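# Four arms unfold and latch a folding crate

## Task

Take the collapsed folding crate lying on the floor and erect it so that every one of its four walls stands upright and every one of its four corner latches is engaged.

## Robot and tools

Robots: four identical i2rt Big YAM arms named arm1, arm2, arm3 and arm4. Each has six revolute joints, a two-finger gripper and a fisheye camera on the wrist (armN_cam_wrist). In the standard pose (joints 1 and 6 at 0, hand level and pointing forward) that camera rides on top of the hand and looks toward the fingertips. Two fixed room cameras, cam_high and cam_low, also exist. All images are 672x504 pixels. The hand reaches roughly 1.0 m from the joint-1 axis.

Frames: every pose lives in one scene frame, in metres, with its origin on the floor and +z up. Foot (base_link) positions: arm1 (-0.344, +0.564, 0.400), arm2 (-0.347, -0.575, 0.384), arm3 (+0.320, +0.573, 0.372), arm4 (+0.356, -0.566, 0.334); each foot looks along its own +x. The 'hand' point sits between the finger pads, about 1 cm short of the tips. The fingers extend along the hand's +z axis and the gap opens along its y axis. Quaternions are written w, x, y, z. Printed hand positions can be off, more so when the arm is stretched.

Joint ranges (radians, absolute): joint1_rad -2.879..2.879 (yaw about the foot, positive counter-clockwise viewed from above, 0 means unfolding along the foot's facing); joint2_rad 0..3.141 (shoulder, 0 has the upper arm pointing back roughly level, increasing lifts it up and forward); joint3_rad 0..3.019 (elbow, 0 folded, increasing opens it); joint4_rad -1.692..1.57 (hand pitch, positive tilts fingers up); joint5_rad -1.57..1.57 (sideways swing, positive to the arm's right); joint6_rad -2.094..2.094 (roll, positive clockwise seen from behind the hand). gripper_m 0..0.093 metres, the fingertip gap.

Tool move: optional keys arm1, arm2, arm3, arm4 and cameras. Each arm key holds that one arm's own command object; an arm you omit receives nothing new. Inside it: "joints" is a dictionary of absolute targets by joint name (radians, gripper in metres); "target" is a list of seven numbers [x, y, z, qw, qx, qy, qz], an absolute hand pose in the scene frame that the hand approaches along a straight line starting from its current hand_target; "speed" is that line's top speed in m/s, 0.002 to 0.5, default 0.25, and is only allowed together with target. When target is given, joints may contain gripper_m and nothing else. All motions in one call begin together; all straight hand paths in a call finish together, paced by the slowest. A path lasts 0.5 to 10 s and a call at most 15 s. Each control step clips the commanded pose to within 100 mm and 20 degrees of the measured hand, then solves inverse kinematics, preferring position. Hands lag, drift and can overshoot the speed, and commonly settle a centimetre or more off. Paths do not avoid obstacles or other arms, and joint-space moves can swing wide. cameras: a list of names or ["all"]; [] for none; unset gives all only for an empty call. An empty move returns the full state of every arm, images and the scene number. Unknown keys make a call invalid; out-of-range values get it refused, and then the remaining move, wait and finished_scene calls in that reply are skipped.

Reading results: the "move" line reports per commanded arm "done" or its worst status. joint_status and hand_status words: off_target (stopped short, may still push); time_out (each joint then keeps a nearby target and keeps pushing; on_its_own lists joints still heading there; send the reported position to relax it); not_followed (a safety check withheld the targets; the arm may keep retrying until given new ones). "joint command not followed" and "pose unreachable" mark those withheld commands; the gripper part still runs. In on_its_own, "held at" is the current target, not a measurement. An arm listed under "as last shown" was not commanded and its unprinted lines are unchanged. hand_target is the pose the drives are now aiming at. Joint velocities follow joint_positions order (rad/s, gripper m/s); "within noise" means at rest. Joint torques, arm joints only, include gravity, carry per-arm offsets and noise, are positive toward increasing angle, and numbers 3 and 4 wrap at ±28 N m. Gripper: gripping a rigid part at full force reads up to about 5 mm under its width (some grippers up to 2 mm over); closed on nothing reads 0.000 to 0.003; to release, command clearly above the reading.

Tool wait: seconds 0 to 10, optional cameras; nothing new is commanded. Tool zoom_image: camera plus region [x0, y0, x1, y1] in pixels from the top-left, at most 504 by 504, only for a camera in the latest images. Tool read_manual: section "licences", returns licence text only. Tool finished_scene: scene, the current scene's number; it is final, and the crate must remain erect and latched with no robot holding it.

Avoid: hard contact between robots, including one gripper clamping another's fingers (the collision check may react late and ignores fingers, housings and wrist cameras); hard impacts on fixed or heavy objects; dropping parts or releasing them while moving; sustained hard pushing or stretched holding, which heats motors (MOTOR HOT line, then an OVER-TEMPERATURE FAULT that drops the arm for 30 to 60 s and marks its keys limit_stop_at_motor_heat; resend targets afterward). Arms do not halt on contact and do not wait for each other. The scene keeps running while you think, holding the last command.

Each tool is called after ">>>" by a JSON object that holds its "fn" and its "kwargs".

## Session

>>> {"fn": "move", "kwargs": {}}

Scene clock: 0.00 s.
Joint torques (N m): no reading
Motor temperatures (°C): arm1=[27 28 28 28 23 23 25] | arm2=[24 25 23 25 28 27 25] | arm3=[26 24 27 24 26 24 27] | arm4=[25 26 26 31 26 25 27]
Heat: arm1: hottest joint2_rad 28 °C; arm2: hottest joint5_rad 28 °C; arm3: hottest joint3_rad 27 °C; arm4: hottest joint4_rad 31 °C.
Joint velocities: within noise
arm1.joint_positions: joint1_rad=-0.585 joint2_rad=+0.467 joint3_rad=+1.640 joint4_rad=-1.554 joint5_rad=+0.191 joint6_rad=-0.040 gripper_m=+0.09396
arm1.joint_status: not commanded
arm1.hand: x=-0.4062 y=+0.4986 z=+1.0234 quat_wxyz=(-0.233, -0.706, -0.424, +0.517) (m; scene frame)
arm1.hand_target: x=-0.4048 y=+0.5020 z=+1.0297 quat_wxyz=(-0.238, -0.702, -0.420, +0.523) (m; scene frame)
arm1.hand_status: not commanded
arm2.joint_positions: joint1_rad=+0.742 joint2_rad=+0.378 joint3_rad=+1.702 joint4_rad=-1.262 joint5_rad=-0.142 joint6_rad=-0.320 gripper_m=+0.09396
arm2.joint_status: not commanded
arm2.hand: x=-0.3865 y=-0.5610 z=+1.1031 quat_wxyz=(-0.397, +0.664, -0.167, -0.611) (m; scene frame)
arm2.hand_target: x=-0.3859 y=-0.5619 z=+1.1085 quat_wxyz=(-0.399, +0.660, -0.165, -0.614) (m; scene frame)
arm2.hand_status: not commanded
arm3.joint_positions: joint1_rad=+0.368 joint2_rad=+0.508 joint3_rad=+1.375 joint4_rad=-1.360 joint5_rad=-0.070 joint6_rad=+0.635 gripper_m=+0.09396
arm3.joint_status: not commanded
arm3.hand: x=+0.3593 y=+0.3880 z=+0.9196 quat_wxyz=(-0.486, -0.725, -0.459, +0.167) (m; scene frame)
arm3.hand_target: x=+0.3588 y=+0.3913 z=+0.9281 quat_wxyz=(-0.494, -0.720, -0.456, +0.170) (m; scene frame)
arm3.hand_status: not commanded
arm4.joint_positions: joint1_rad=+0.790 joint2_rad=+0.548 joint3_rad=+1.366 joint4_rad=-1.267 joint5_rad=+0.241 joint6_rad=-0.097 gripper_m=+0.09396
arm4.joint_status: not commanded
arm4.hand: x=+0.1989 y=-0.4149 z=+0.8936 quat_wxyz=(-0.270, +0.802, -0.260, -0.465) (m; scene frame)
arm4.hand_target: x=+0.2019 y=-0.4169 z=+0.9028 quat_wxyz=(-0.272, +0.796, -0.260, -0.474) (m; scene frame)
arm4.hand_status: not commanded
pictures: arm1_cam_wrist, arm2_cam_wrist, arm3_cam_wrist, arm4_cam_wrist, cam_high, cam_low

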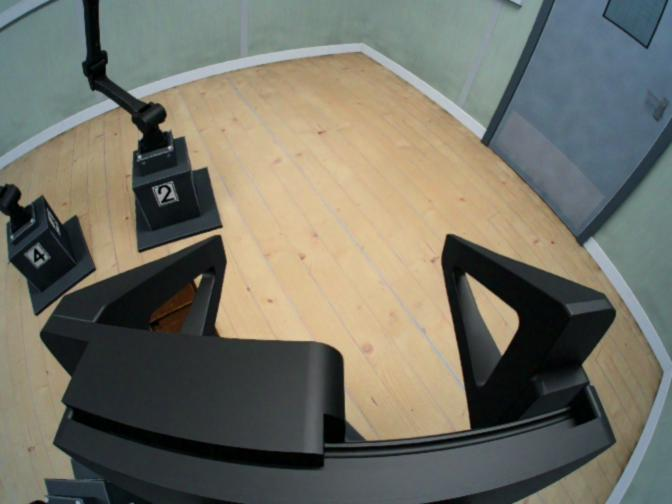

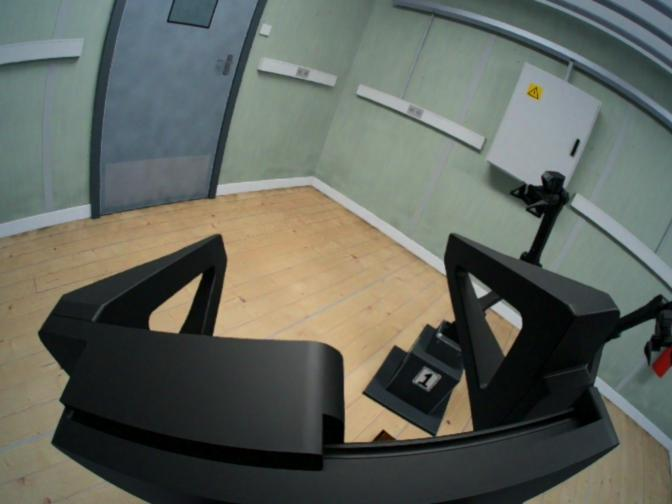

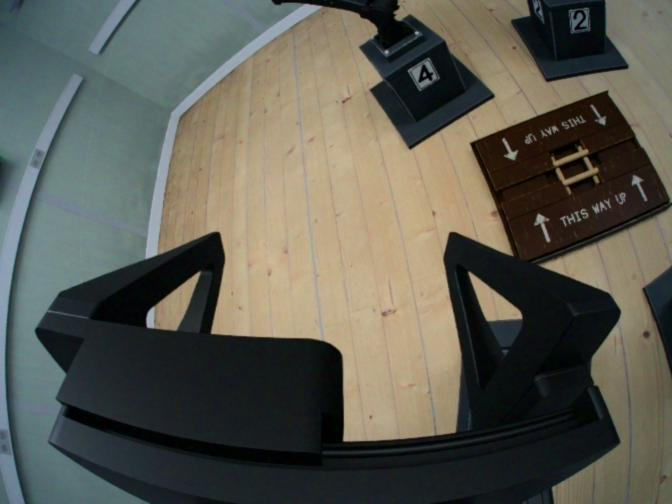

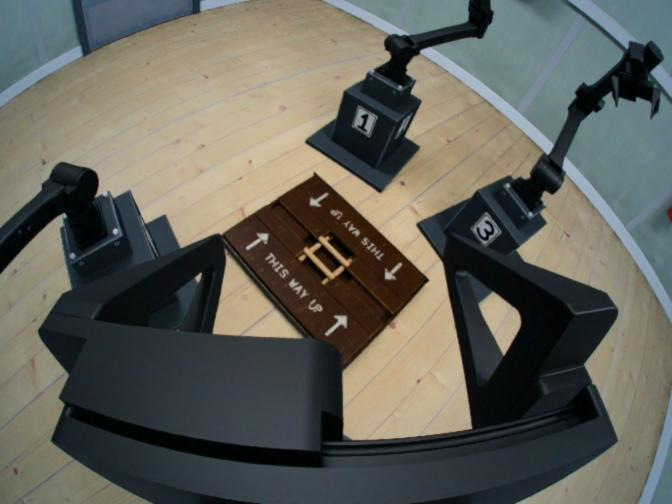

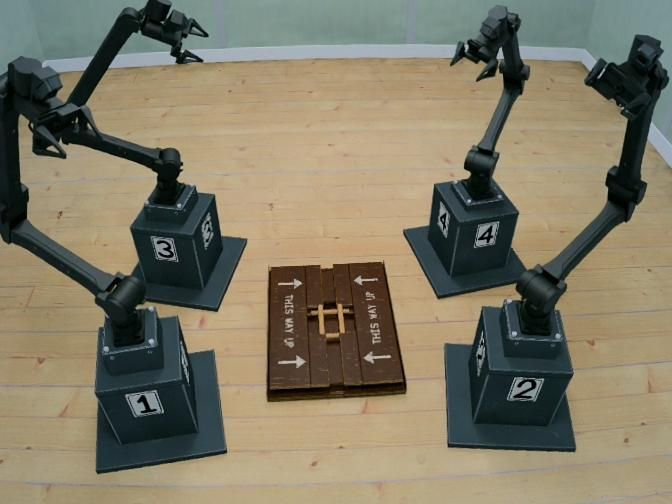

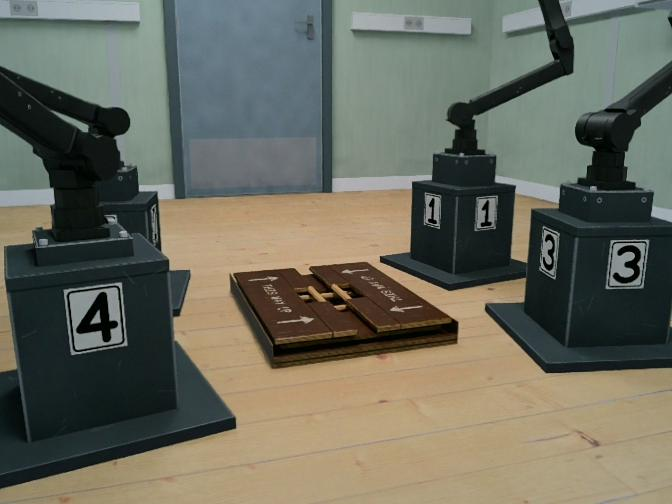

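>>> {"fn": "zoom_image", "kwargs": {"camera": "cam_high", "region": [250, 250, 420, 410]}}

>>> {"fn": "zoom_image", "kwargs": {"camera": "cam_low", "region": [220, 245, 470, 380]}}

>>> {"fn": "zoom_image", "kwargs": {"camera": "arm4_cam_wrist", "region": [210, 160, 440, 370]}}

Scaled by 2.965 from the camera's 672x504 image, which has a finer 960x720 frame.

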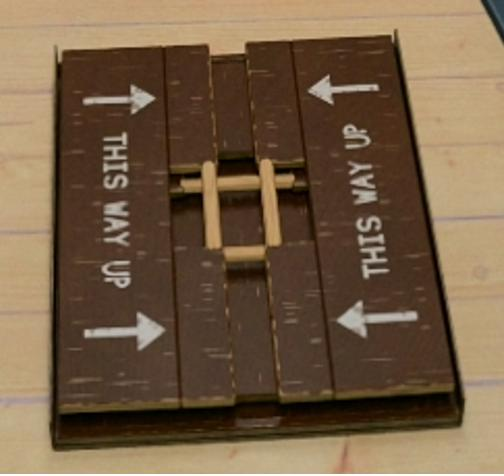

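Scaled by 2.016 from the camera's 672x504 image, which has a finer 960x720 frame.

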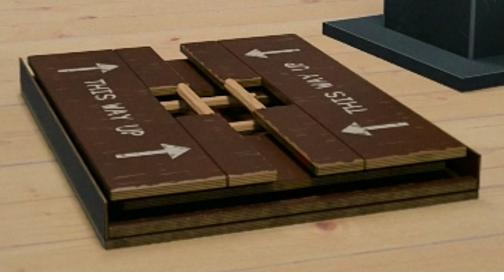

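Scaled by 2.191 from the camera's 672x504 image, which has a finer 960x720 frame.

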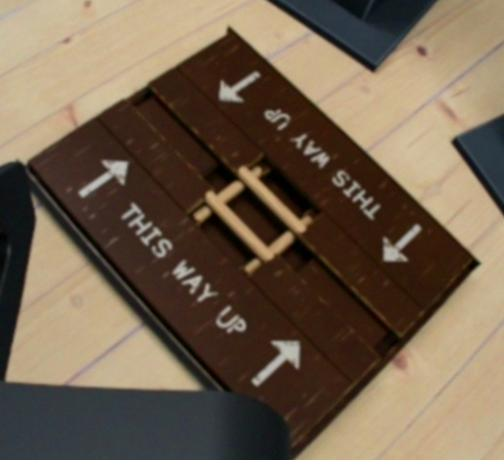

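>>> {"fn": "move", "kwargs": {"arm1": {"target":[-0.1,0.08,0.6,0,0.7071,0.7071,0]}, "arm2": {"target":[-0.25,-0.2,0.6,0,0.7071,-0.7071,0]}, "arm3": {"target":[0.25,0.2,0.6,0,0.7071,0.7071,0]}, "arm4": {"target":[0.22,-0.2,0.6,0,0.7071,-0.7071,0]}, "cameras": ["all"]}}

Scene clock: 14.83 s.
Joint torques (N m): arm1=[-1.49 -18.84 12.1 0.12 0.1 0.01] | arm2=[-0.09 -10.52 10.4 -0.05 -0.14 -0.16] | arm3=[0.38 -8.41 8.65 0.76 0.25 -0.06] | arm4=[1.26 -9.58 14.3 -0.61 -0.14 0.3]
Motor temperatures (°C): arm1=[27 28 29 28 23 23 25] | arm2=[24 25 24 25 28 27 25] | arm3=[26 24 28 24 26 24 27] | arm4=[25 26 28 31 26 25 27]
Heat: arm1: hottest joint3_rad 29 °C; arm2: hottest joint5_rad 28 °C; arm3: hottest joint3_rad 28 °C; arm4: hottest joint4_rad 31 °C.
move: arm1 off_target; arm2 off_target; arm3 off_target; arm4 off_target
Joint velocities: within noise
arm1.joint_positions: joint1_rad=+0.290 joint2_rad=+1.764 joint3_rad=+1.600 joint4_rad=-1.459 joint5_rad=-0.007 joint6_rad=+0.473 gripper_m=+0.09397
arm1.joint_status: not commanded
arm1.hand: x=-0.1022 y=+0.0988 z=+0.5802 quat_wxyz=(+0.024, -0.706, -0.708, -0.007) (m; scene frame)
arm1.hand_target: x=-0.0995 y=+0.0831 z=+0.5975 quat_wxyz=(+0.004, -0.705, -0.710, -0.002) (m; scene frame)
arm1.hand_status: off_target (0.027 m and 2.9 deg from the pose sent, 0.670 m and 73.9 deg at the start; pose on its path clipped on 49 of 177 steps; a joint's target at an end of its range on 4 of 177 steps)
arm2.joint_positions: joint1_rad=-0.112 joint2_rad=+1.357 joint3_rad=+1.179 joint4_rad=-1.440 joint5_rad=-0.001 joint6_rad=-0.242 gripper_m=+0.09397
arm2.joint_status: not commanded
arm2.hand: x=-0.2550 y=-0.2146 z=+0.5841 quat_wxyz=(+0.020, +0.705, -0.709, +0.012) (m; scene frame)
arm2.hand_target: x=-0.2504 y=-0.2020 z=+0.5987 quat_wxyz=(+0.008, +0.706, -0.708, +0.003) (m; scene frame)
arm2.hand_status: off_target (0.022 m and 2.7 deg from the pose sent, 0.634 m and 108.0 deg at the start; pose on its path clipped on 111 of 195 steps; a joint's target at an end of its range on 73 of 195 steps)
arm3.joint_positions: joint1_rad=+0.017 joint2_rad=+1.326 joint3_rad=+1.219 joint4_rad=-1.488 joint5_rad=+0.003 joint6_rad=-0.168 gripper_m=+0.09396
arm3.joint_status: not commanded
arm3.hand: x=+0.2458 y=+0.2112 z=+0.5969 quat_wxyz=(+0.007, -0.718, -0.696, -0.010) (m; scene frame)
arm3.hand_target: x=+0.2479 y=+0.2011 z=+0.5983 quat_wxyz=(+0.005, -0.710, -0.704, -0.004) (m; scene frame)
arm3.hand_status: off_target (0.012 m and 2.3 deg from the pose sent, 0.387 m and 66.3 deg at the start)
arm4.joint_positions: joint1_rad=+0.145 joint2_rad=+1.355 joint3_rad=+1.305 joint4_rad=-1.563 joint5_rad=-0.009 joint6_rad=+0.340 gripper_m=+0.09396
arm4.joint_status: not commanded
arm4.hand: x=+0.2245 y=-0.2118 z=+0.5826 quat_wxyz=(+0.013, +0.711, -0.703, +0.017) (m; scene frame)
arm4.hand_target: x=+0.2223 y=-0.1999 z=+0.5983 quat_wxyz=(+0.007, +0.703, -0.711, +0.003) (m; scene frame)
arm4.hand_status: off_target (0.022 m and 2.6 deg from the pose sent, 0.364 m and 82.7 deg at the start)
pictures: arm1_cam_wrist, arm2_cam_wrist, arm3_cam_wrist, arm4_cam_wrist, cam_high, cam_low
led back after a hold (arm2 arm): the arm was led back toward your command in small steps, so it may still be short of it.
pose unreachable (arm2 arm): on one or more control steps of this call this arm could not follow its commanded pose, so it was not sent that pose on those steps. It may still have moved: this result reports where it is.
cause: moving toward the commanded pose would bring two parts of the arm too close to each other (its wrist (the part past joint 4) and its wrist camera, 1 mm apart when it was first held).

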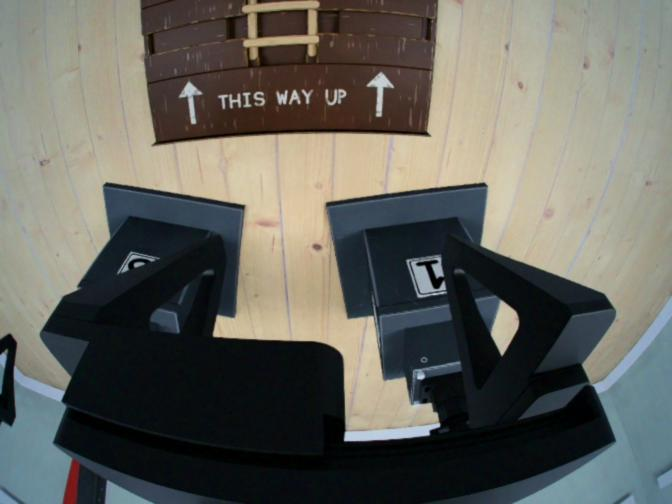

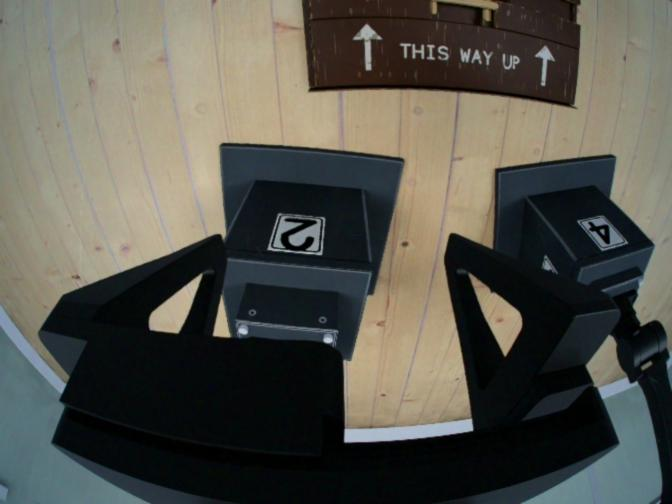

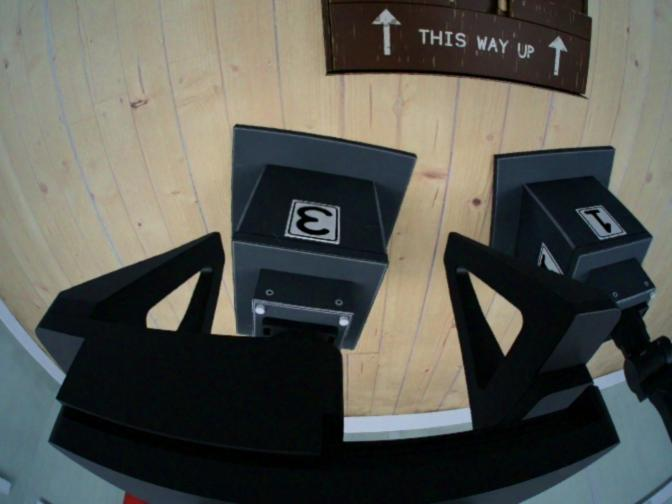

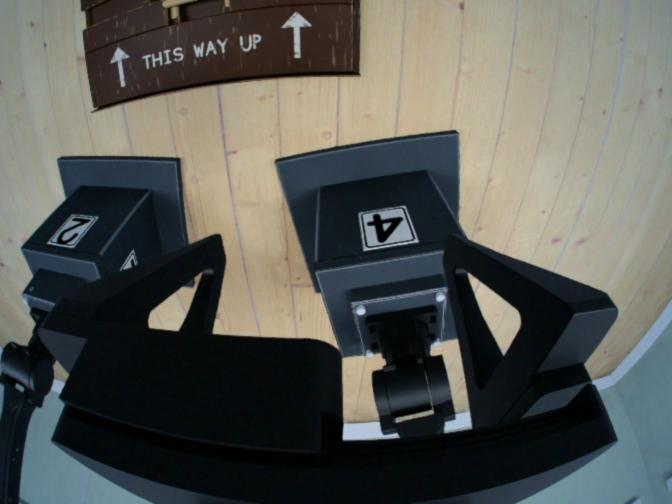

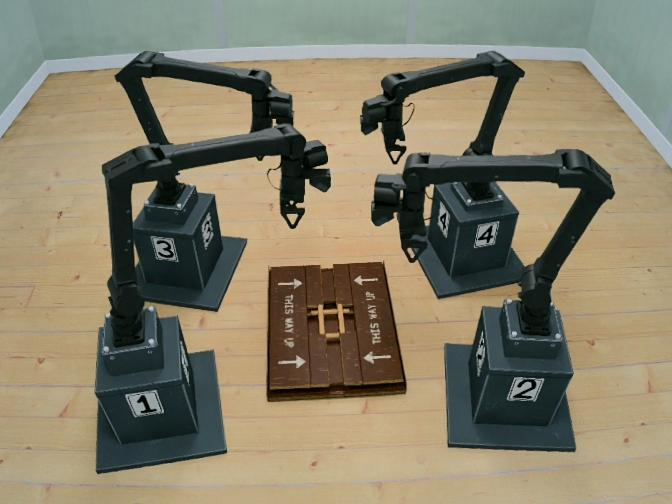

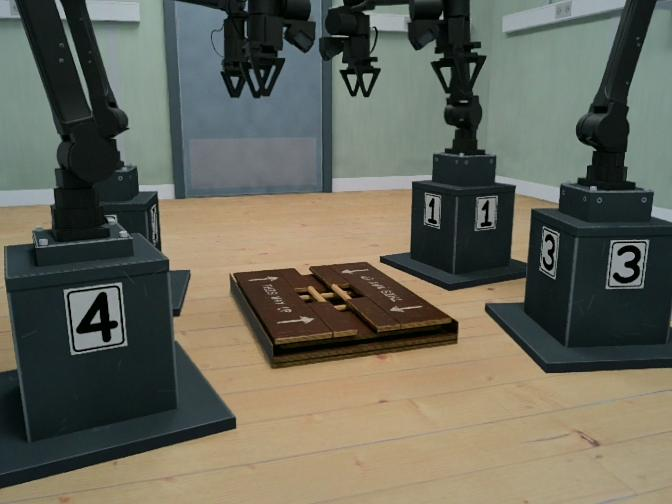

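>>> {"fn": "move", "kwargs": {"arm1": {"target":[0.0,0.02,0.42,0.236,0.667,0.667,-0.236]}, "cameras": ["arm1_cam_wrist"]}}

>>> {"fn": "zoom_image", "kwargs": {"camera": "arm1_cam_wrist", "region": [100, 50, 572, 404]}}

Scene clock: 26.33 s.
Joint torques (N m): arm1=[-0.26 -19.72 7.21 2.33 0.51 0.11] | arm2=[-0.5 -10.46 10.41 -0.1 -0.14 -0.13] | arm3=[0.5 -8.76 8.65 0.73 0.23 -0.06] | arm4=[1.26 -9.52 14.3 -0.61 -0.14 0.3]
Motor temperatures (°C): arm1=[27 29 32 28 23 23 25] | arm2=[24 26 25 25 28 27 25] | arm3=[26 24 29 24 26 23 27] | arm4=[25 26 31 31 26 25 27]
Heat: arm1: hottest joint3_rad 32 °C; arm2: hottest joint5_rad 28 °C; arm3: hottest joint3_rad 29 °C; arm4: hottest joint3_rad 31 °C.
move: arm1 done
Joint velocities: within noise
arm1.joint_positions: joint1_rad=+0.479 joint2_rad=+1.927 joint3_rad=+1.241 joint4_rad=-0.330 joint5_rad=+0.395 joint6_rad=+0.545 gripper_m=+0.09397
arm1.joint_status: not commanded
arm1.hand: x=-0.0048 y=+0.0214 z=+0.4214 quat_wxyz=(-0.230, -0.665, -0.670, +0.238) (m; scene frame)
arm1.hand_target: x=-0.0009 y=+0.0218 z=+0.4177 quat_wxyz=(-0.234, -0.664, -0.669, +0.238) (m; scene frame)
arm1.hand_status: done (0.005 m and 0.8 deg from the pose sent, 0.206 m and 41.5 deg at the start)
arm2.joint_positions: joint1_rad=-0.111 joint2_rad=+1.357 joint3_rad=+1.179 joint4_rad=-1.440 joint5_rad=-0.001 joint6_rad=-0.242 gripper_m=+0.09397
arm2.joint_status: not commanded
arm2.hand: x=-0.2555 y=-0.2144 z=+0.5841 quat_wxyz=(+0.020, +0.705, -0.709, +0.012) (m; scene frame)
arm2.hand_target: x=-0.2509 y=-0.2019 z=+0.5987 quat_wxyz=(+0.008, +0.707, -0.708, +0.003) (m; scene frame)
arm2.hand_status: not commanded
arm3, arm4: as last shown
pictures: arm1_cam_wrist

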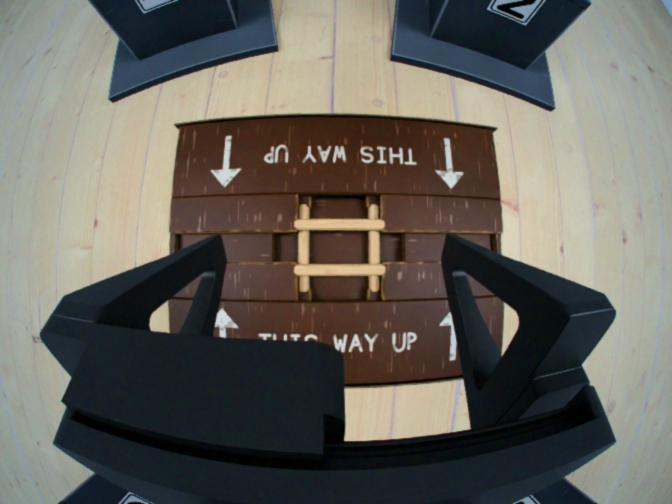

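Scaled by 1.068 from the camera's 672x504 image, which has a finer 960x720 frame.

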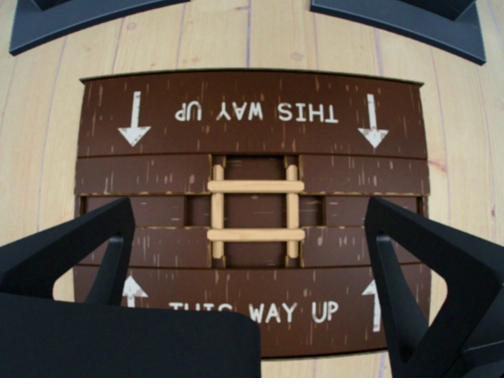

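>>> {"fn": "move", "kwargs": {"arm1": {"target":[-0.28,0.05,0.5,0.236,0.667,0.667,-0.236]}, "arm3": {"target":[0.1,0.15,0.45,0,1,0,0],"joints":{"gripper_m":0.06}}}}

>>> {"fn": "move", "kwargs": {"arm3": {"target":[0.0,0.05,0.2,0,1,0,0]}, "cameras": ["arm1_cam_wrist","arm3_cam_wrist","cam_low","cam_high","arm4_cam_wrist"]}}

Scene clock: 49.47 s.
Joint torques (N m): arm1=[-0.38 -14.51 7.3 1.43 0.13 -0.05] | arm2=[-0.56 -10.46 10.41 -0.09 -0.13 -0.13] | arm3=[-1.38 -12.22 7.79 0.84 0.1 0.19] | arm4=[1.26 -9.58 14.3 -0.61 -0.14 0.3]
Motor temperatures (°C): arm1=[27 29 32 28 23 23 25] | arm2=[24 26 27 25 28 26 25] | arm3=[26 24 30 24 26 23 27] | arm4=[25 26 34 31 26 25 27]
Heat: arm1: hottest joint3_rad 32 °C; arm2: hottest joint5_rad 28 °C; arm3: hottest joint3_rad 30 °C; arm4: hottest joint3_rad 34 °C.
move: arm1 done; arm3 off_target
Joint velocities: within noise
arm1.joint_positions: joint1_rad=-0.027 joint2_rad=+1.491 joint3_rad=+0.870 joint4_rad=-0.275 joint5_rad=+0.086 joint6_rad=+0.147 gripper_m=+0.09397
arm1.joint_status: not commanded
arm1.hand: x=-0.2765 y=+0.0444 z=+0.5003 quat_wxyz=(-0.243, -0.672, -0.660, +0.232) (m; scene frame)
arm1.hand_target: x=-0.2801 y=+0.0482 z=+0.5008 quat_wxyz=(-0.238, -0.670, -0.664, +0.233) (m; scene frame)
arm1.hand_status: done (0.007 m and 1.3 deg from the pose sent, 0.288 m and 0.8 deg at the start)
arm2, arm4: as last shown
arm3.joint_positions: joint1_rad=-0.253 joint2_rad=+1.662 joint3_rad=+1.203 joint4_rad=-1.116 joint5_rad=-0.008 joint6_rad=+1.072 gripper_m=+0.06013
arm3.joint_status: all done
arm3.hand: x=+0.1107 y=+0.1578 z=+0.4553 quat_wxyz=(+0.000, -1.000, -0.015, -0.006) (m; scene frame)
arm3.hand_target: x=+0.1025 y=+0.1518 z=+0.4498 quat_wxyz=(-0.002, -1.000, -0.005, -0.006) (m; scene frame)
arm3.hand_status: off_target (0.014 m and 1.9 deg from the pose sent, 0.216 m and 88.2 deg at the start)
pictures: none

Scene clock: 51.60 s.
Joint torques (N m): arm1=[-0.79 -15.09 7.17 1.46 0.14 -0.03] | arm2=[-0.5 -10.46 10.41 -0.09 -0.14 -0.13] | arm3=[-1.49 -17.79 7.61 0.31 0.35 -0.05] | arm4=[1.26 -9.52 14.3 -0.59 -0.14 0.3]
Motor temperatures (°C): arm1=[27 29 32 28 23 23 25] | arm2=[24 26 28 25 28 26 25] | arm3=[26 24 31 24 26 23 27] | arm4=[25 26 34 31 26 25 27]
Heat: arm1: hottest joint3_rad 32 °C; arm2: hottest joint3_rad 28 °C; arm3: hottest joint3_rad 31 °C; arm4: hottest joint3_rad 34 °C.
move: arm3 off_target
Joint velocities: within noise
arm1.joint_positions: joint1_rad=-0.023 joint2_rad=+1.491 joint3_rad=+0.870 joint4_rad=-0.275 joint5_rad=+0.086 joint6_rad=+0.146 gripper_m=+0.09397
arm1.joint_status: not commanded
arm1.hand: x=-0.2741 y=+0.0448 z=+0.5003 quat_wxyz=(-0.243, -0.670, -0.662, +0.232) (m; scene frame)
arm1.hand_target: x=-0.2778 y=+0.0485 z=+0.5008 quat_wxyz=(-0.239, -0.668, -0.666, +0.232) (m; scene frame)
arm1.hand_status: not commanded
arm2, arm4: as last shown
arm3.joint_positions: joint1_rad=-0.322 joint2_rad=+2.338 joint3_rad=+1.547 joint4_rad=-0.785 joint5_rad=-0.003 joint6_rad=+1.032 gripper_m=+0.06013
arm3.joint_status: not commanded
arm3.hand: x=+0.0133 y=+0.0575 z=+0.2067 quat_wxyz=(+0.002, -1.000, -0.001, -0.004) (m; scene frame)
arm3.hand_target: x=+0.0017 y=+0.0521 z=+0.1999 quat_wxyz=(-0.001, -1.000, +0.000, -0.001) (m; scene frame)
arm3.hand_status: off_target (0.017 m and 0.5 deg from the pose sent, 0.298 m and 1.9 deg at the start)
pictures: arm1_cam_wrist, arm3_cam_wrist, arm4_cam_wrist, cam_high, cam_low

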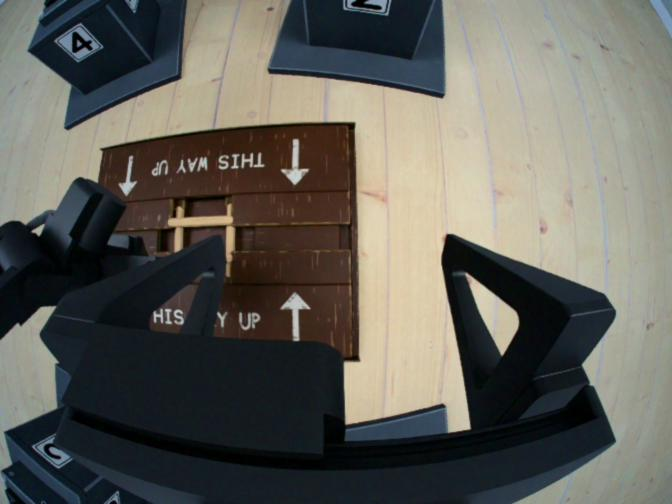

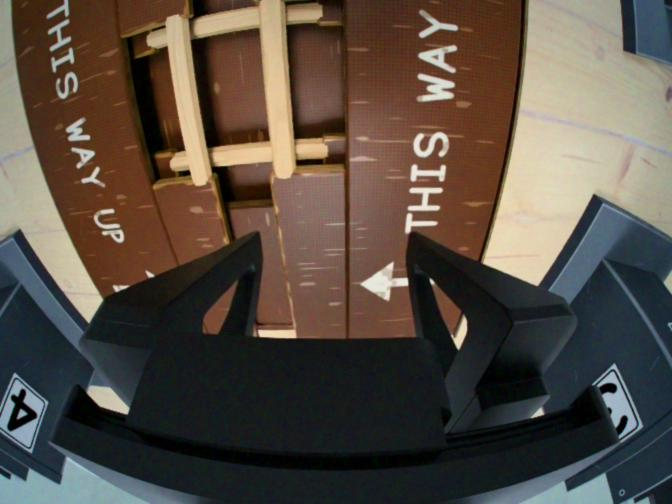

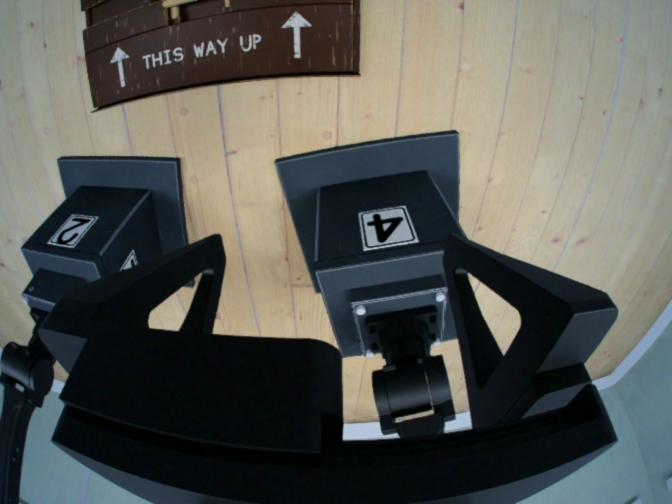

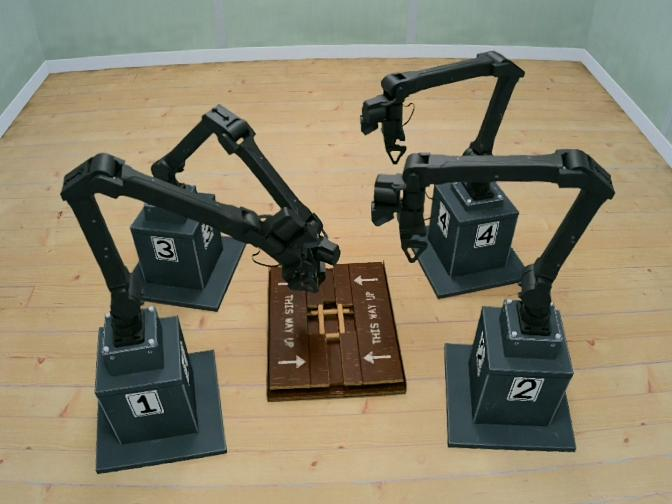

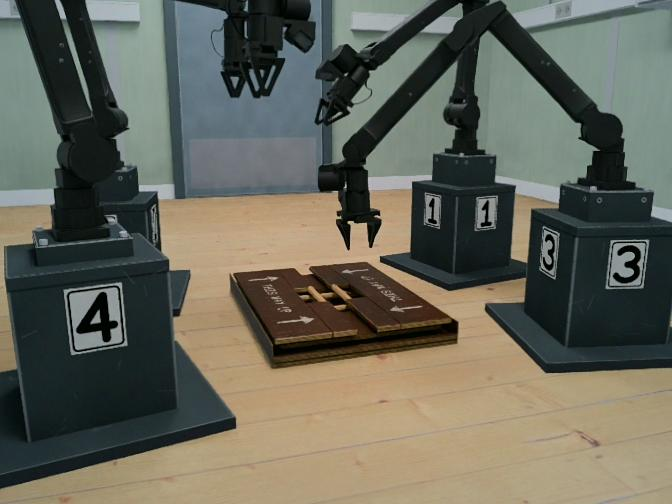

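>>> {"fn": "move", "kwargs": {"arm3": {"target":[-0.02,0.015,0.15,0,1,0,0]}, "cameras": ["arm3_cam_wrist","cam_low"]}}

Scene clock: 58.10 s.
Joint torques (N m): arm1=[-1.03 -14.97 7.31 1.43 0.15 -0.09] | arm2=[-0.5 -10.52 10.4 -0.08 -0.14 -0.13] | arm3=[-1.38 -19.08 7.98 -0.13 0.33 -0.03] | arm4=[1.32 -9.52 14.3 -0.61 -0.14 0.3]
Motor temperatures (°C): arm1=[27 29 32 28 23 23 25] | arm2=[24 26 28 24 28 26 25] | arm3=[26 25 31 24 26 23 27] | arm4=[25 26 35 31 26 25 27]
Heat: arm1: hottest joint3_rad 32 °C; arm2: hottest joint3_rad 28 °C; arm3: hottest joint3_rad 31 °C; arm4: hottest joint3_rad 35 °C.
move: arm3 off_target
Joint velocities: within noise
arm1, arm2, arm4: as last shown
arm3.joint_positions: joint1_rad=-0.322 joint2_rad=+2.513 joint3_rad=+1.757 joint4_rad=-0.808 joint5_rad=+0.000 joint6_rad=+1.032 gripper_m=+0.06012
arm3.joint_status: not commanded
arm3.hand: x=-0.0111 y=+0.0175 z=+0.1586 quat_wxyz=(-0.003, -1.000, -0.001, +0.000) (m; scene frame)
arm3.hand_target: x=-0.0199 y=+0.0159 z=+0.1498 quat_wxyz=(+0.000, -1.000, +0.000, +0.001) (m; scene frame)
arm3.hand_status: off_target (0.013 m and 0.3 deg from the pose sent, 0.078 m and 0.5 deg at the start)
pictures: arm3_cam_wrist, cam_low

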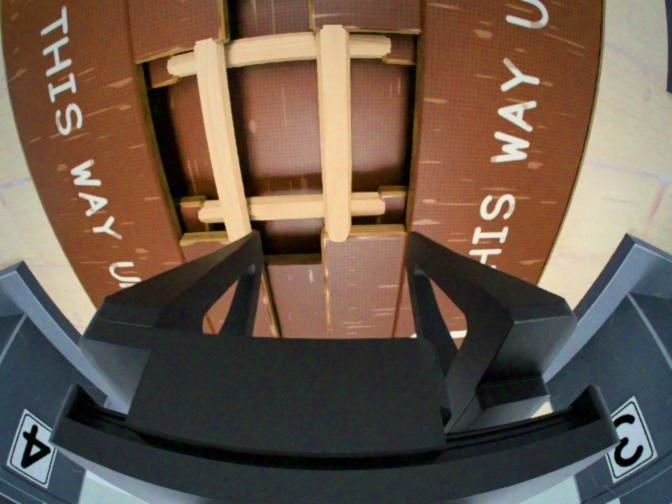

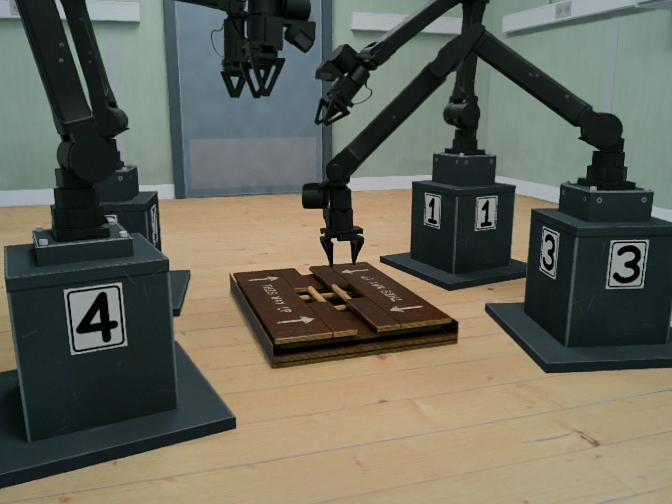

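>>> {"fn": "move", "kwargs": {"arm3": {"target":[-0.045,0.013,0.118,0,1,0,0]}, "cameras": ["arm3_cam_wrist","cam_low","arm1_cam_wrist"]}}

>>> {"fn": "zoom_image", "kwargs": {"camera": "cam_low", "region": [220, 200, 470, 380]}}

Scene clock: 62.87 s.
Joint torques (N m): arm1=[-0.67 -14.8 7.31 1.46 0.19 -0.04] | arm2=[-0.5 -10.52 10.4 -0.09 -0.13 -0.13] | arm3=[-0.73 -19.31 8.05 -0.18 0.28 -0.05] | arm4=[1.26 -9.58 14.28 -0.61 -0.14 0.3]
Motor temperatures (°C): arm1=[27 29 32 28 23 23 25] | arm2=[24 26 28 24 28 26 25] | arm3=[26 25 31 24 26 23 27] | arm4=[25 26 35 31 26 25 27]
Heat: arm1: hottest joint3_rad 32 °C; arm2: hottest joint3_rad 28 °C; arm3: hottest joint3_rad 31 °C; arm4: hottest joint3_rad 35 °C.
move: arm3 off_target
Joint velocities: within noise
arm1, arm2, arm4: as last shown
arm3.joint_positions: joint1_rad=-0.356 joint2_rad=+2.604 joint3_rad=+1.857 joint4_rad=-0.814 joint5_rad=+0.000 joint6_rad=+1.010 gripper_m=+0.06012
arm3.joint_status: not commanded
arm3.hand: x=-0.0387 y=+0.0148 z=+0.1291 quat_wxyz=(-0.004, -1.000, +0.005, +0.001) (m; scene frame)
arm3.hand_target: x=-0.0449 y=+0.0141 z=+0.1180 quat_wxyz=(-0.001, -1.000, +0.004, +0.000) (m; scene frame)
arm3.hand_status: off_target (0.013 m and 0.8 deg from the pose sent, 0.053 m and 0.3 deg at the start)
pictures: arm1_cam_wrist, arm3_cam_wrist, cam_low

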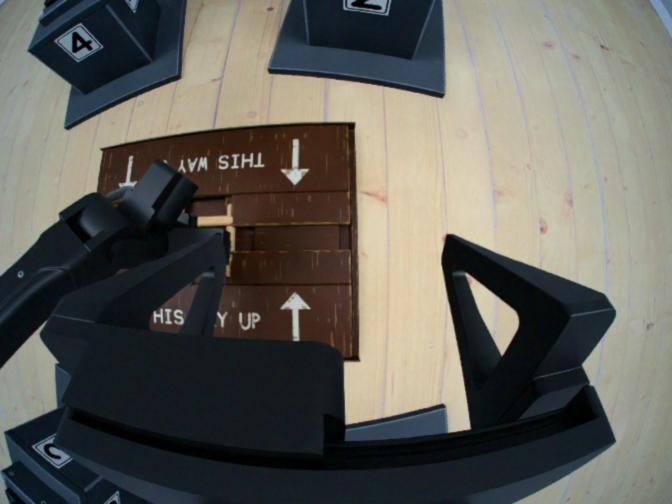

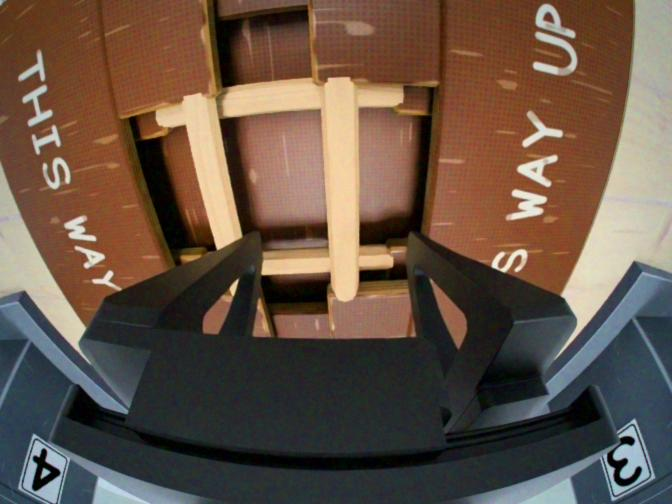

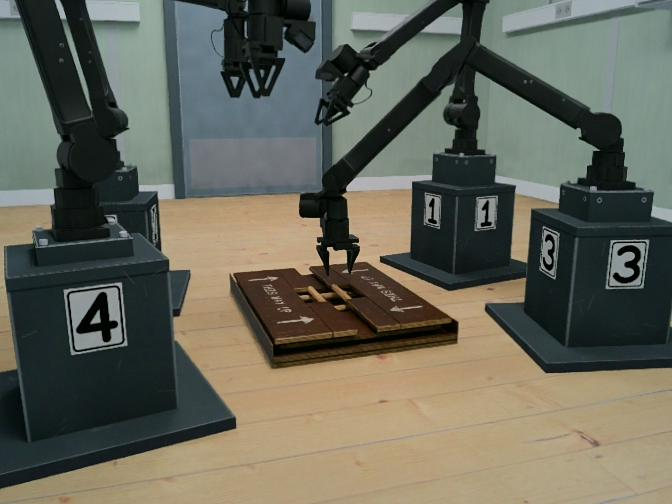

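Scaled by 2.016 from the camera's 672x504 image, which has a finer 960x720 frame.

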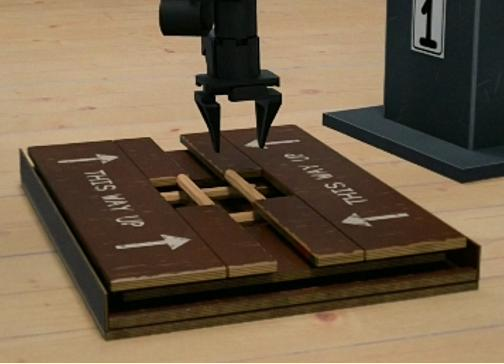

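>>> {"fn": "move", "kwargs": {"arm3": {"target":[-0.045,0.016,0.08,0,1,0,0],"speed":0.1}, "cameras": ["arm3_cam_wrist","cam_low"]}}

>>> {"fn": "zoom_image", "kwargs": {"camera": "cam_low", "region": [220, 200, 470, 380]}}

Scene clock: 65.97 s.
Joint torques (N m): arm1=[-0.97 -14.8 7.31 1.51 0.18 -0.09] | arm2=[-0.56 -10.52 10.41 -0.09 -0.13 -0.13] | arm3=[-1.38 -19.72 7.6 0.73 0.28 -0.05] | arm4=[1.26 -9.52 14.28 -0.61 -0.14 0.3]
Motor temperatures (°C): arm1=[27 29 32 28 23 23 25] | arm2=[24 26 28 24 28 26 25] | arm3=[26 26 31 24 26 23 27] | arm4=[25 26 35 31 26 25 27]
Heat: arm1: hottest joint3_rad 32 °C; arm2: hottest joint3_rad 28 °C; arm3: hottest joint3_rad 31 °C; arm4: hottest joint3_rad 35 °C.
move: arm3 off_target
Joint velocities: within noise
arm1, arm2, arm4: as last shown
arm3.joint_positions: joint1_rad=-0.356 joint2_rad=+2.679 joint3_rad=+1.892 joint4_rad=-0.797 joint5_rad=+0.000 joint6_rad=+0.993 gripper_m=+0.06012
arm3.joint_status: not commanded
arm3.hand: x=-0.0347 y=+0.0208 z=+0.0907 quat_wxyz=(+0.006, -1.000, -0.003, -0.005) (m; scene frame)
arm3.hand_target: x=-0.0443 y=+0.0170 z=+0.0800 quat_wxyz=(+0.000, -1.000, -0.004, +0.000) (m; scene frame)
arm3.hand_status: off_target (0.016 m and 0.9 deg from the pose sent, 0.050 m and 0.8 deg at the start)
pictures: arm3_cam_wrist, cam_low

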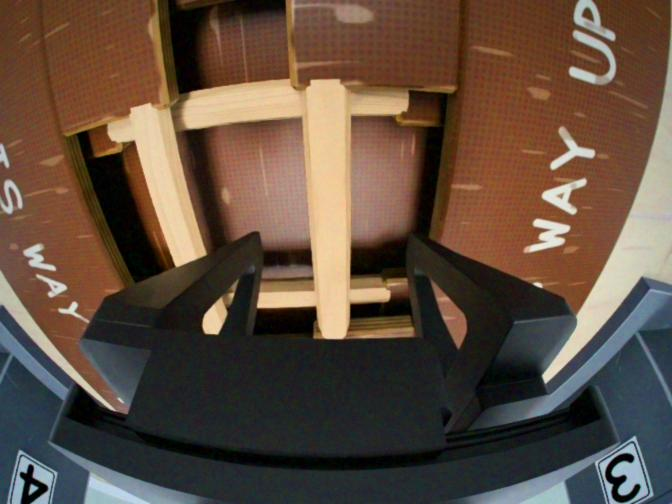

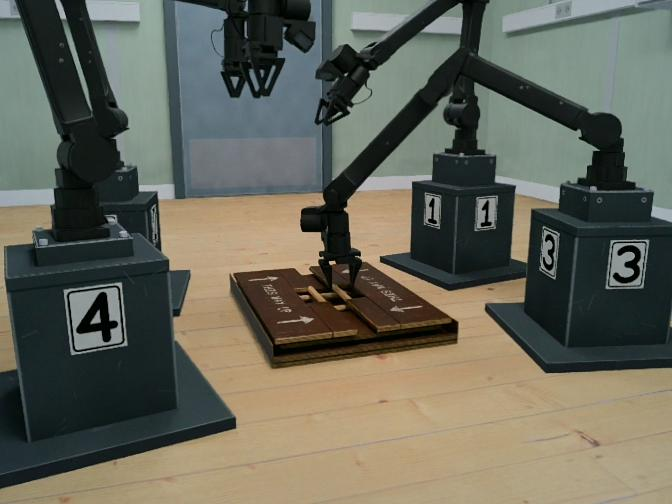

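Scaled by 2.016 from the camera's 672x504 image, which has a finer 960x720 frame.

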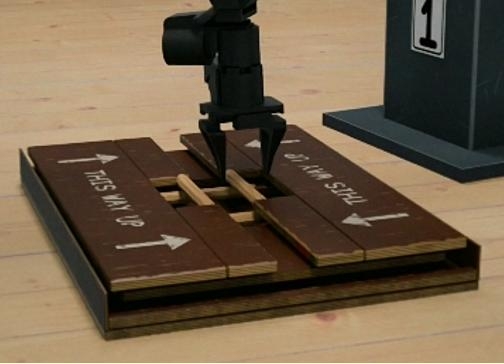

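>>> {"fn": "move", "kwargs": {"arm3": {"target":[-0.045,0.012,0.055,0,1,0,0],"speed":0.1}, "cameras": ["arm3_cam_wrist","cam_low"]}}

>>> {"fn": "zoom_image", "kwargs": {"camera": "cam_low", "region": [220, 200, 470, 380]}}

Scene clock: 68.40 s.
Joint torques (N m): arm1=[-0.56 -14.62 7.19 1.57 0.13 -0.09] | arm2=[-0.5 -10.52 10.41 -0.08 -0.14 -0.13] | arm3=[-0.73 -19.49 7.72 0.73 0.27 0.06] | arm4=[1.26 -9.58 14.3 -0.61 -0.14 0.29]
Motor temperatures (°C): arm1=[27 29 32 28 23 23 25] | arm2=[24 26 28 24 28 26 25] | arm3=[26 26 31 24 26 23 27] | arm4=[25 26 36 31 26 25 27]
Heat: arm1: hottest joint3_rad 32 °C; arm2: hottest joint3_rad 28 °C; arm3: hottest joint3_rad 31 °C; arm4: hottest joint3_rad 36 °C.
move: arm3 off_target
Joint velocities: within noise
arm1, arm2, arm4: as last shown
arm3.joint_positions: joint1_rad=-0.356 joint2_rad=+2.736 joint3_rad=+1.946 joint4_rad=-0.788 joint5_rad=+0.000 joint6_rad=+0.993 gripper_m=+0.06012
arm3.joint_status: not commanded
arm3.hand: x=-0.0380 y=+0.0155 z=+0.0688 quat_wxyz=(+0.003, -1.000, -0.003, -0.003) (m; scene frame)
arm3.hand_target: x=-0.0445 y=+0.0129 z=+0.0557 quat_wxyz=(+0.000, -1.000, +0.000, +0.000) (m; scene frame)
arm3.hand_status: off_target (0.016 m and 0.6 deg from the pose sent, 0.038 m and 0.9 deg at the start)
pictures: arm3_cam_wrist, cam_low

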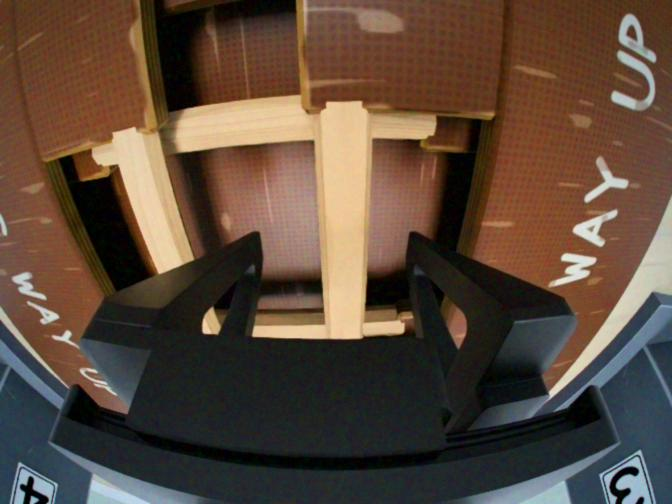

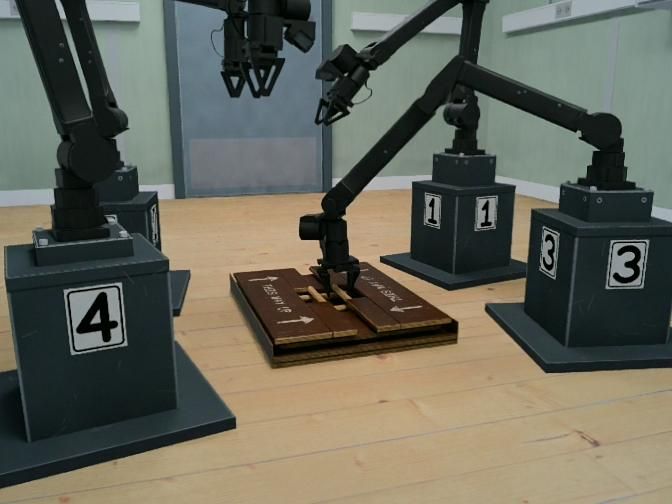

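Scaled by 2.016 from the camera's 672x504 image, which has a finer 960x720 frame.

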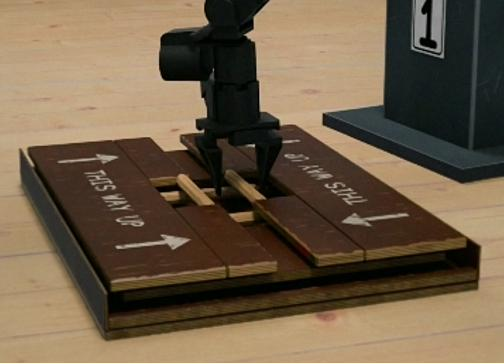

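>>> {"fn": "move", "kwargs": {"arm3": {"target":[-0.045,0.012,0.045,0,1,0,0],"speed":0.1}}}

>>> {"fn": "move", "kwargs": {"arm3": {"joints":{"gripper_m":0.012}}, "cameras": ["arm3_cam_wrist","cam_low"]}}

Scene clock: 70.47 s.
Joint torques (N m): arm1=[-0.79 -15.21 7.3 1.37 0.15 -0.03] | arm2=[-0.5 -10.52 10.4 -0.09 -0.13 -0.13] | arm3=[-0.73 -19.78 7.69 0.76 0.28 0.08] | arm4=[1.26 -9.58 14.3 -0.61 -0.14 0.3]
Motor temperatures (°C): arm1=[27 29 32 28 23 23 25] | arm2=[24 26 29 24 28 26 25] | arm3=[26 26 31 24 26 23 27] | arm4=[25 26 36 31 26 25 27]
Heat: arm1: hottest joint3_rad 32 °C; arm2: hottest joint3_rad 29 °C; arm3: hottest joint3_rad 31 °C; arm4: hottest joint3_rad 36 °C.
move: arm3 off_target
Joint velocities: within noise
arm1, arm2: as last shown
arm3.joint_positions: joint1_rad=-0.356 joint2_rad=+2.756 joint3_rad=+1.961 joint4_rad=-0.785 joint5_rad=+0.000 joint6_rad=+0.993 gripper_m=+0.06012
arm3.joint_status: not commanded
arm3.hand: x=-0.0380 y=+0.0155 z=+0.0600 quat_wxyz=(+0.004, -1.000, -0.003, -0.004) (m; scene frame)
arm3.hand_target: x=-0.0444 y=+0.0130 z=+0.0454 quat_wxyz=(+0.000, -1.000, +0.000, +0.000) (m; scene frame)
arm3.hand_status: off_target (0.017 m and 0.7 deg from the pose sent, 0.025 m and 0.6 deg at the start)
arm4.joint_positions: joint1_rad=+0.145 joint2_rad=+1.355 joint3_rad=+1.305 joint4_rad=-1.563 joint5_rad=-0.009 joint6_rad=+0.340 gripper_m=+0.09396
arm4.joint_status: not commanded
arm4.hand: x=+0.2245 y=-0.2118 z=+0.5826 quat_wxyz=(+0.013, +0.711, -0.703, +0.017) (m; scene frame)
arm4.hand_target: x=+0.2223 y=-0.1999 z=+0.5983 quat_wxyz=(+0.007, +0.703, -0.711, +0.003) (m; scene frame)
arm4.hand_status: not commanded
pictures: none

Scene clock: 71.23 s.
Joint torques (N m): arm1=[-0.73 -15.33 7.45 1.39 0.14 -0.02] | arm2=[-0.56 -10.52 10.4 -0.08 -0.14 -0.13] | arm3=[-0.97 -19.66 7.66 1.09 0.06 0.21] | arm4=[1.26 -9.52 14.31 -0.61 -0.13 0.3]
Motor temperatures (°C): arm1=[27 29 32 28 23 23 25] | arm2=[24 26 29 24 28 26 25] | arm3=[26 26 31 24 26 23 27] | arm4=[25 26 36 31 26 25 27]
Heat: arm1: hottest joint3_rad 32 °C; arm2: hottest joint3_rad 29 °C; arm3: hottest joint3_rad 31 °C; arm4: hottest joint3_rad 36 °C.
move: arm3 off_target
Joint velocities: within noise
arm1, arm4: as last shown
arm2.joint_positions: joint1_rad=-0.111 joint2_rad=+1.357 joint3_rad=+1.179 joint4_rad=-1.440 joint5_rad=-0.001 joint6_rad=-0.242 gripper_m=+0.09397
arm2.joint_status: not commanded
arm2.hand: x=-0.2555 y=-0.2144 z=+0.5841 quat_wxyz=(+0.020, +0.705, -0.709, +0.012) (m; scene frame)
arm2.hand_target: x=-0.2509 y=-0.2019 z=+0.5987 quat_wxyz=(+0.008, +0.707, -0.708, +0.003) (m; scene frame)
arm2.hand_status: not commanded
arm3.joint_positions: joint1_rad=-0.356 joint2_rad=+2.757 joint3_rad=+1.961 joint4_rad=-0.794 joint5_rad=+0.014 joint6_rad=+0.981 gripper_m=+0.01717
arm3.joint_status: gripper_m off_target (ended at +0.01720, target +0.01200)
arm3.hand: x=-0.0385 y=+0.0193 z=+0.0591 quat_wxyz=(+0.012, -1.000, -0.009, -0.001) (m; scene frame)
arm3.hand_target: x=-0.0445 y=+0.0136 z=+0.0450 quat_wxyz=(+0.002, -1.000, +0.000, +0.003) (m; scene frame)
arm3.hand_status: not commanded
pictures: arm3_cam_wrist, cam_low

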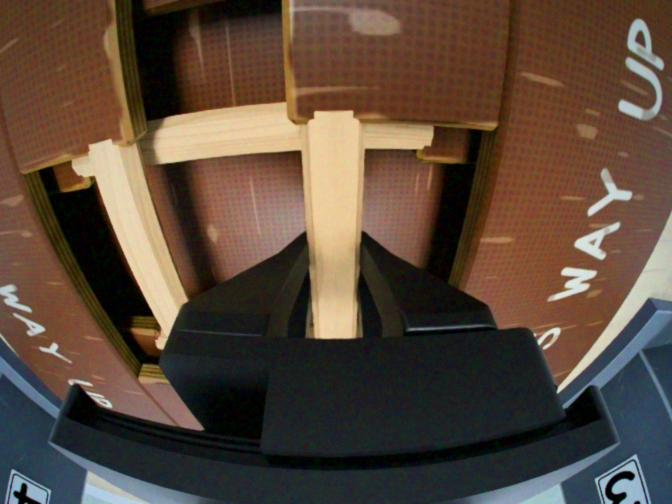

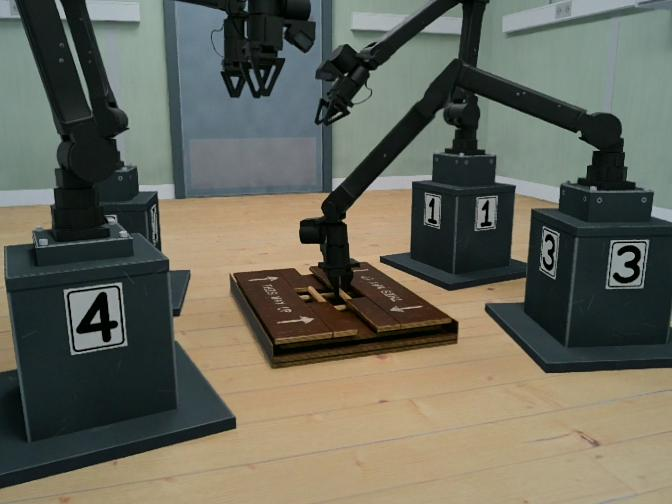

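>>> {"fn": "move", "kwargs": {"arm3": {"target":[-0.045,0.026,0.145,0.174,0.985,0,0],"speed":0.12}, "cameras": ["cam_low"]}}

Scene clock: 84.77 s.
Joint torques (N m): arm1=[-0.62 -14.97 7.21 1.4 0.12 -0.04] | arm2=[-0.44 -10.52 10.41 -0.1 -0.13 -0.13] | arm3=[-1.26 -23.18 3.28 0.65 -0.24 0.25] | arm4=[1.26 -9.58 14.28 -0.61 -0.14 0.3]
Motor temperatures (°C): arm1=[27 29 32 28 23 23 25] | arm2=[24 26 29 24 28 26 25] | arm3=[26 27 31 24 26 23 28] | arm4=[25 27 37 31 26 25 27]
Heat: arm1: hottest joint3_rad 32 °C; arm2: hottest joint3_rad 29 °C; arm3: hottest joint3_rad 31 °C; arm4: hottest joint3_rad 37 °C.
move: arm3 off_target
Joint velocities: within noise
arm1, arm2, arm4: as last shown
arm3.joint_positions: joint1_rad=-0.417 joint2_rad=+2.510 joint3_rad=+1.558 joint4_rad=-0.351 joint5_rad=-0.196 joint6_rad=+0.938 gripper_m=+0.01714
arm3.joint_status: not commanded
arm3.hand: x=-0.0385 y=+0.0266 z=+0.1224 quat_wxyz=(-0.164, -0.986, -0.013, -0.001) (m; scene frame)
arm3.hand_target: x=-0.0456 y=+0.0252 z=+0.1435 quat_wxyz=(-0.175, -0.985, +0.001, +0.000) (m; scene frame)
arm3.hand_status: off_target (0.024 m and 1.8 deg from the pose sent, 0.086 m and 21.4 deg at the start)
pictures: cam_low

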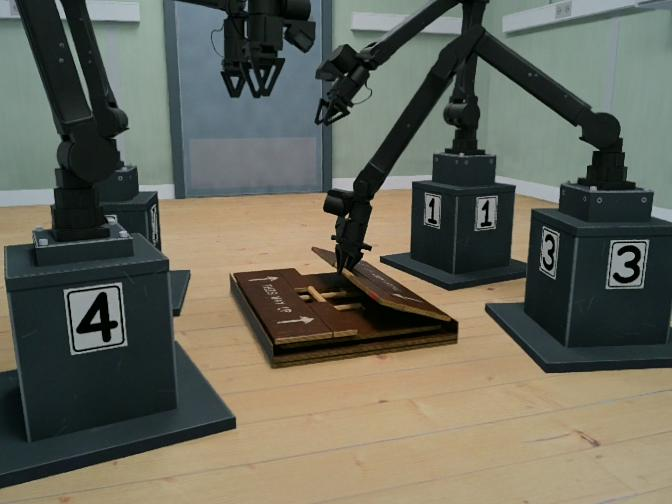

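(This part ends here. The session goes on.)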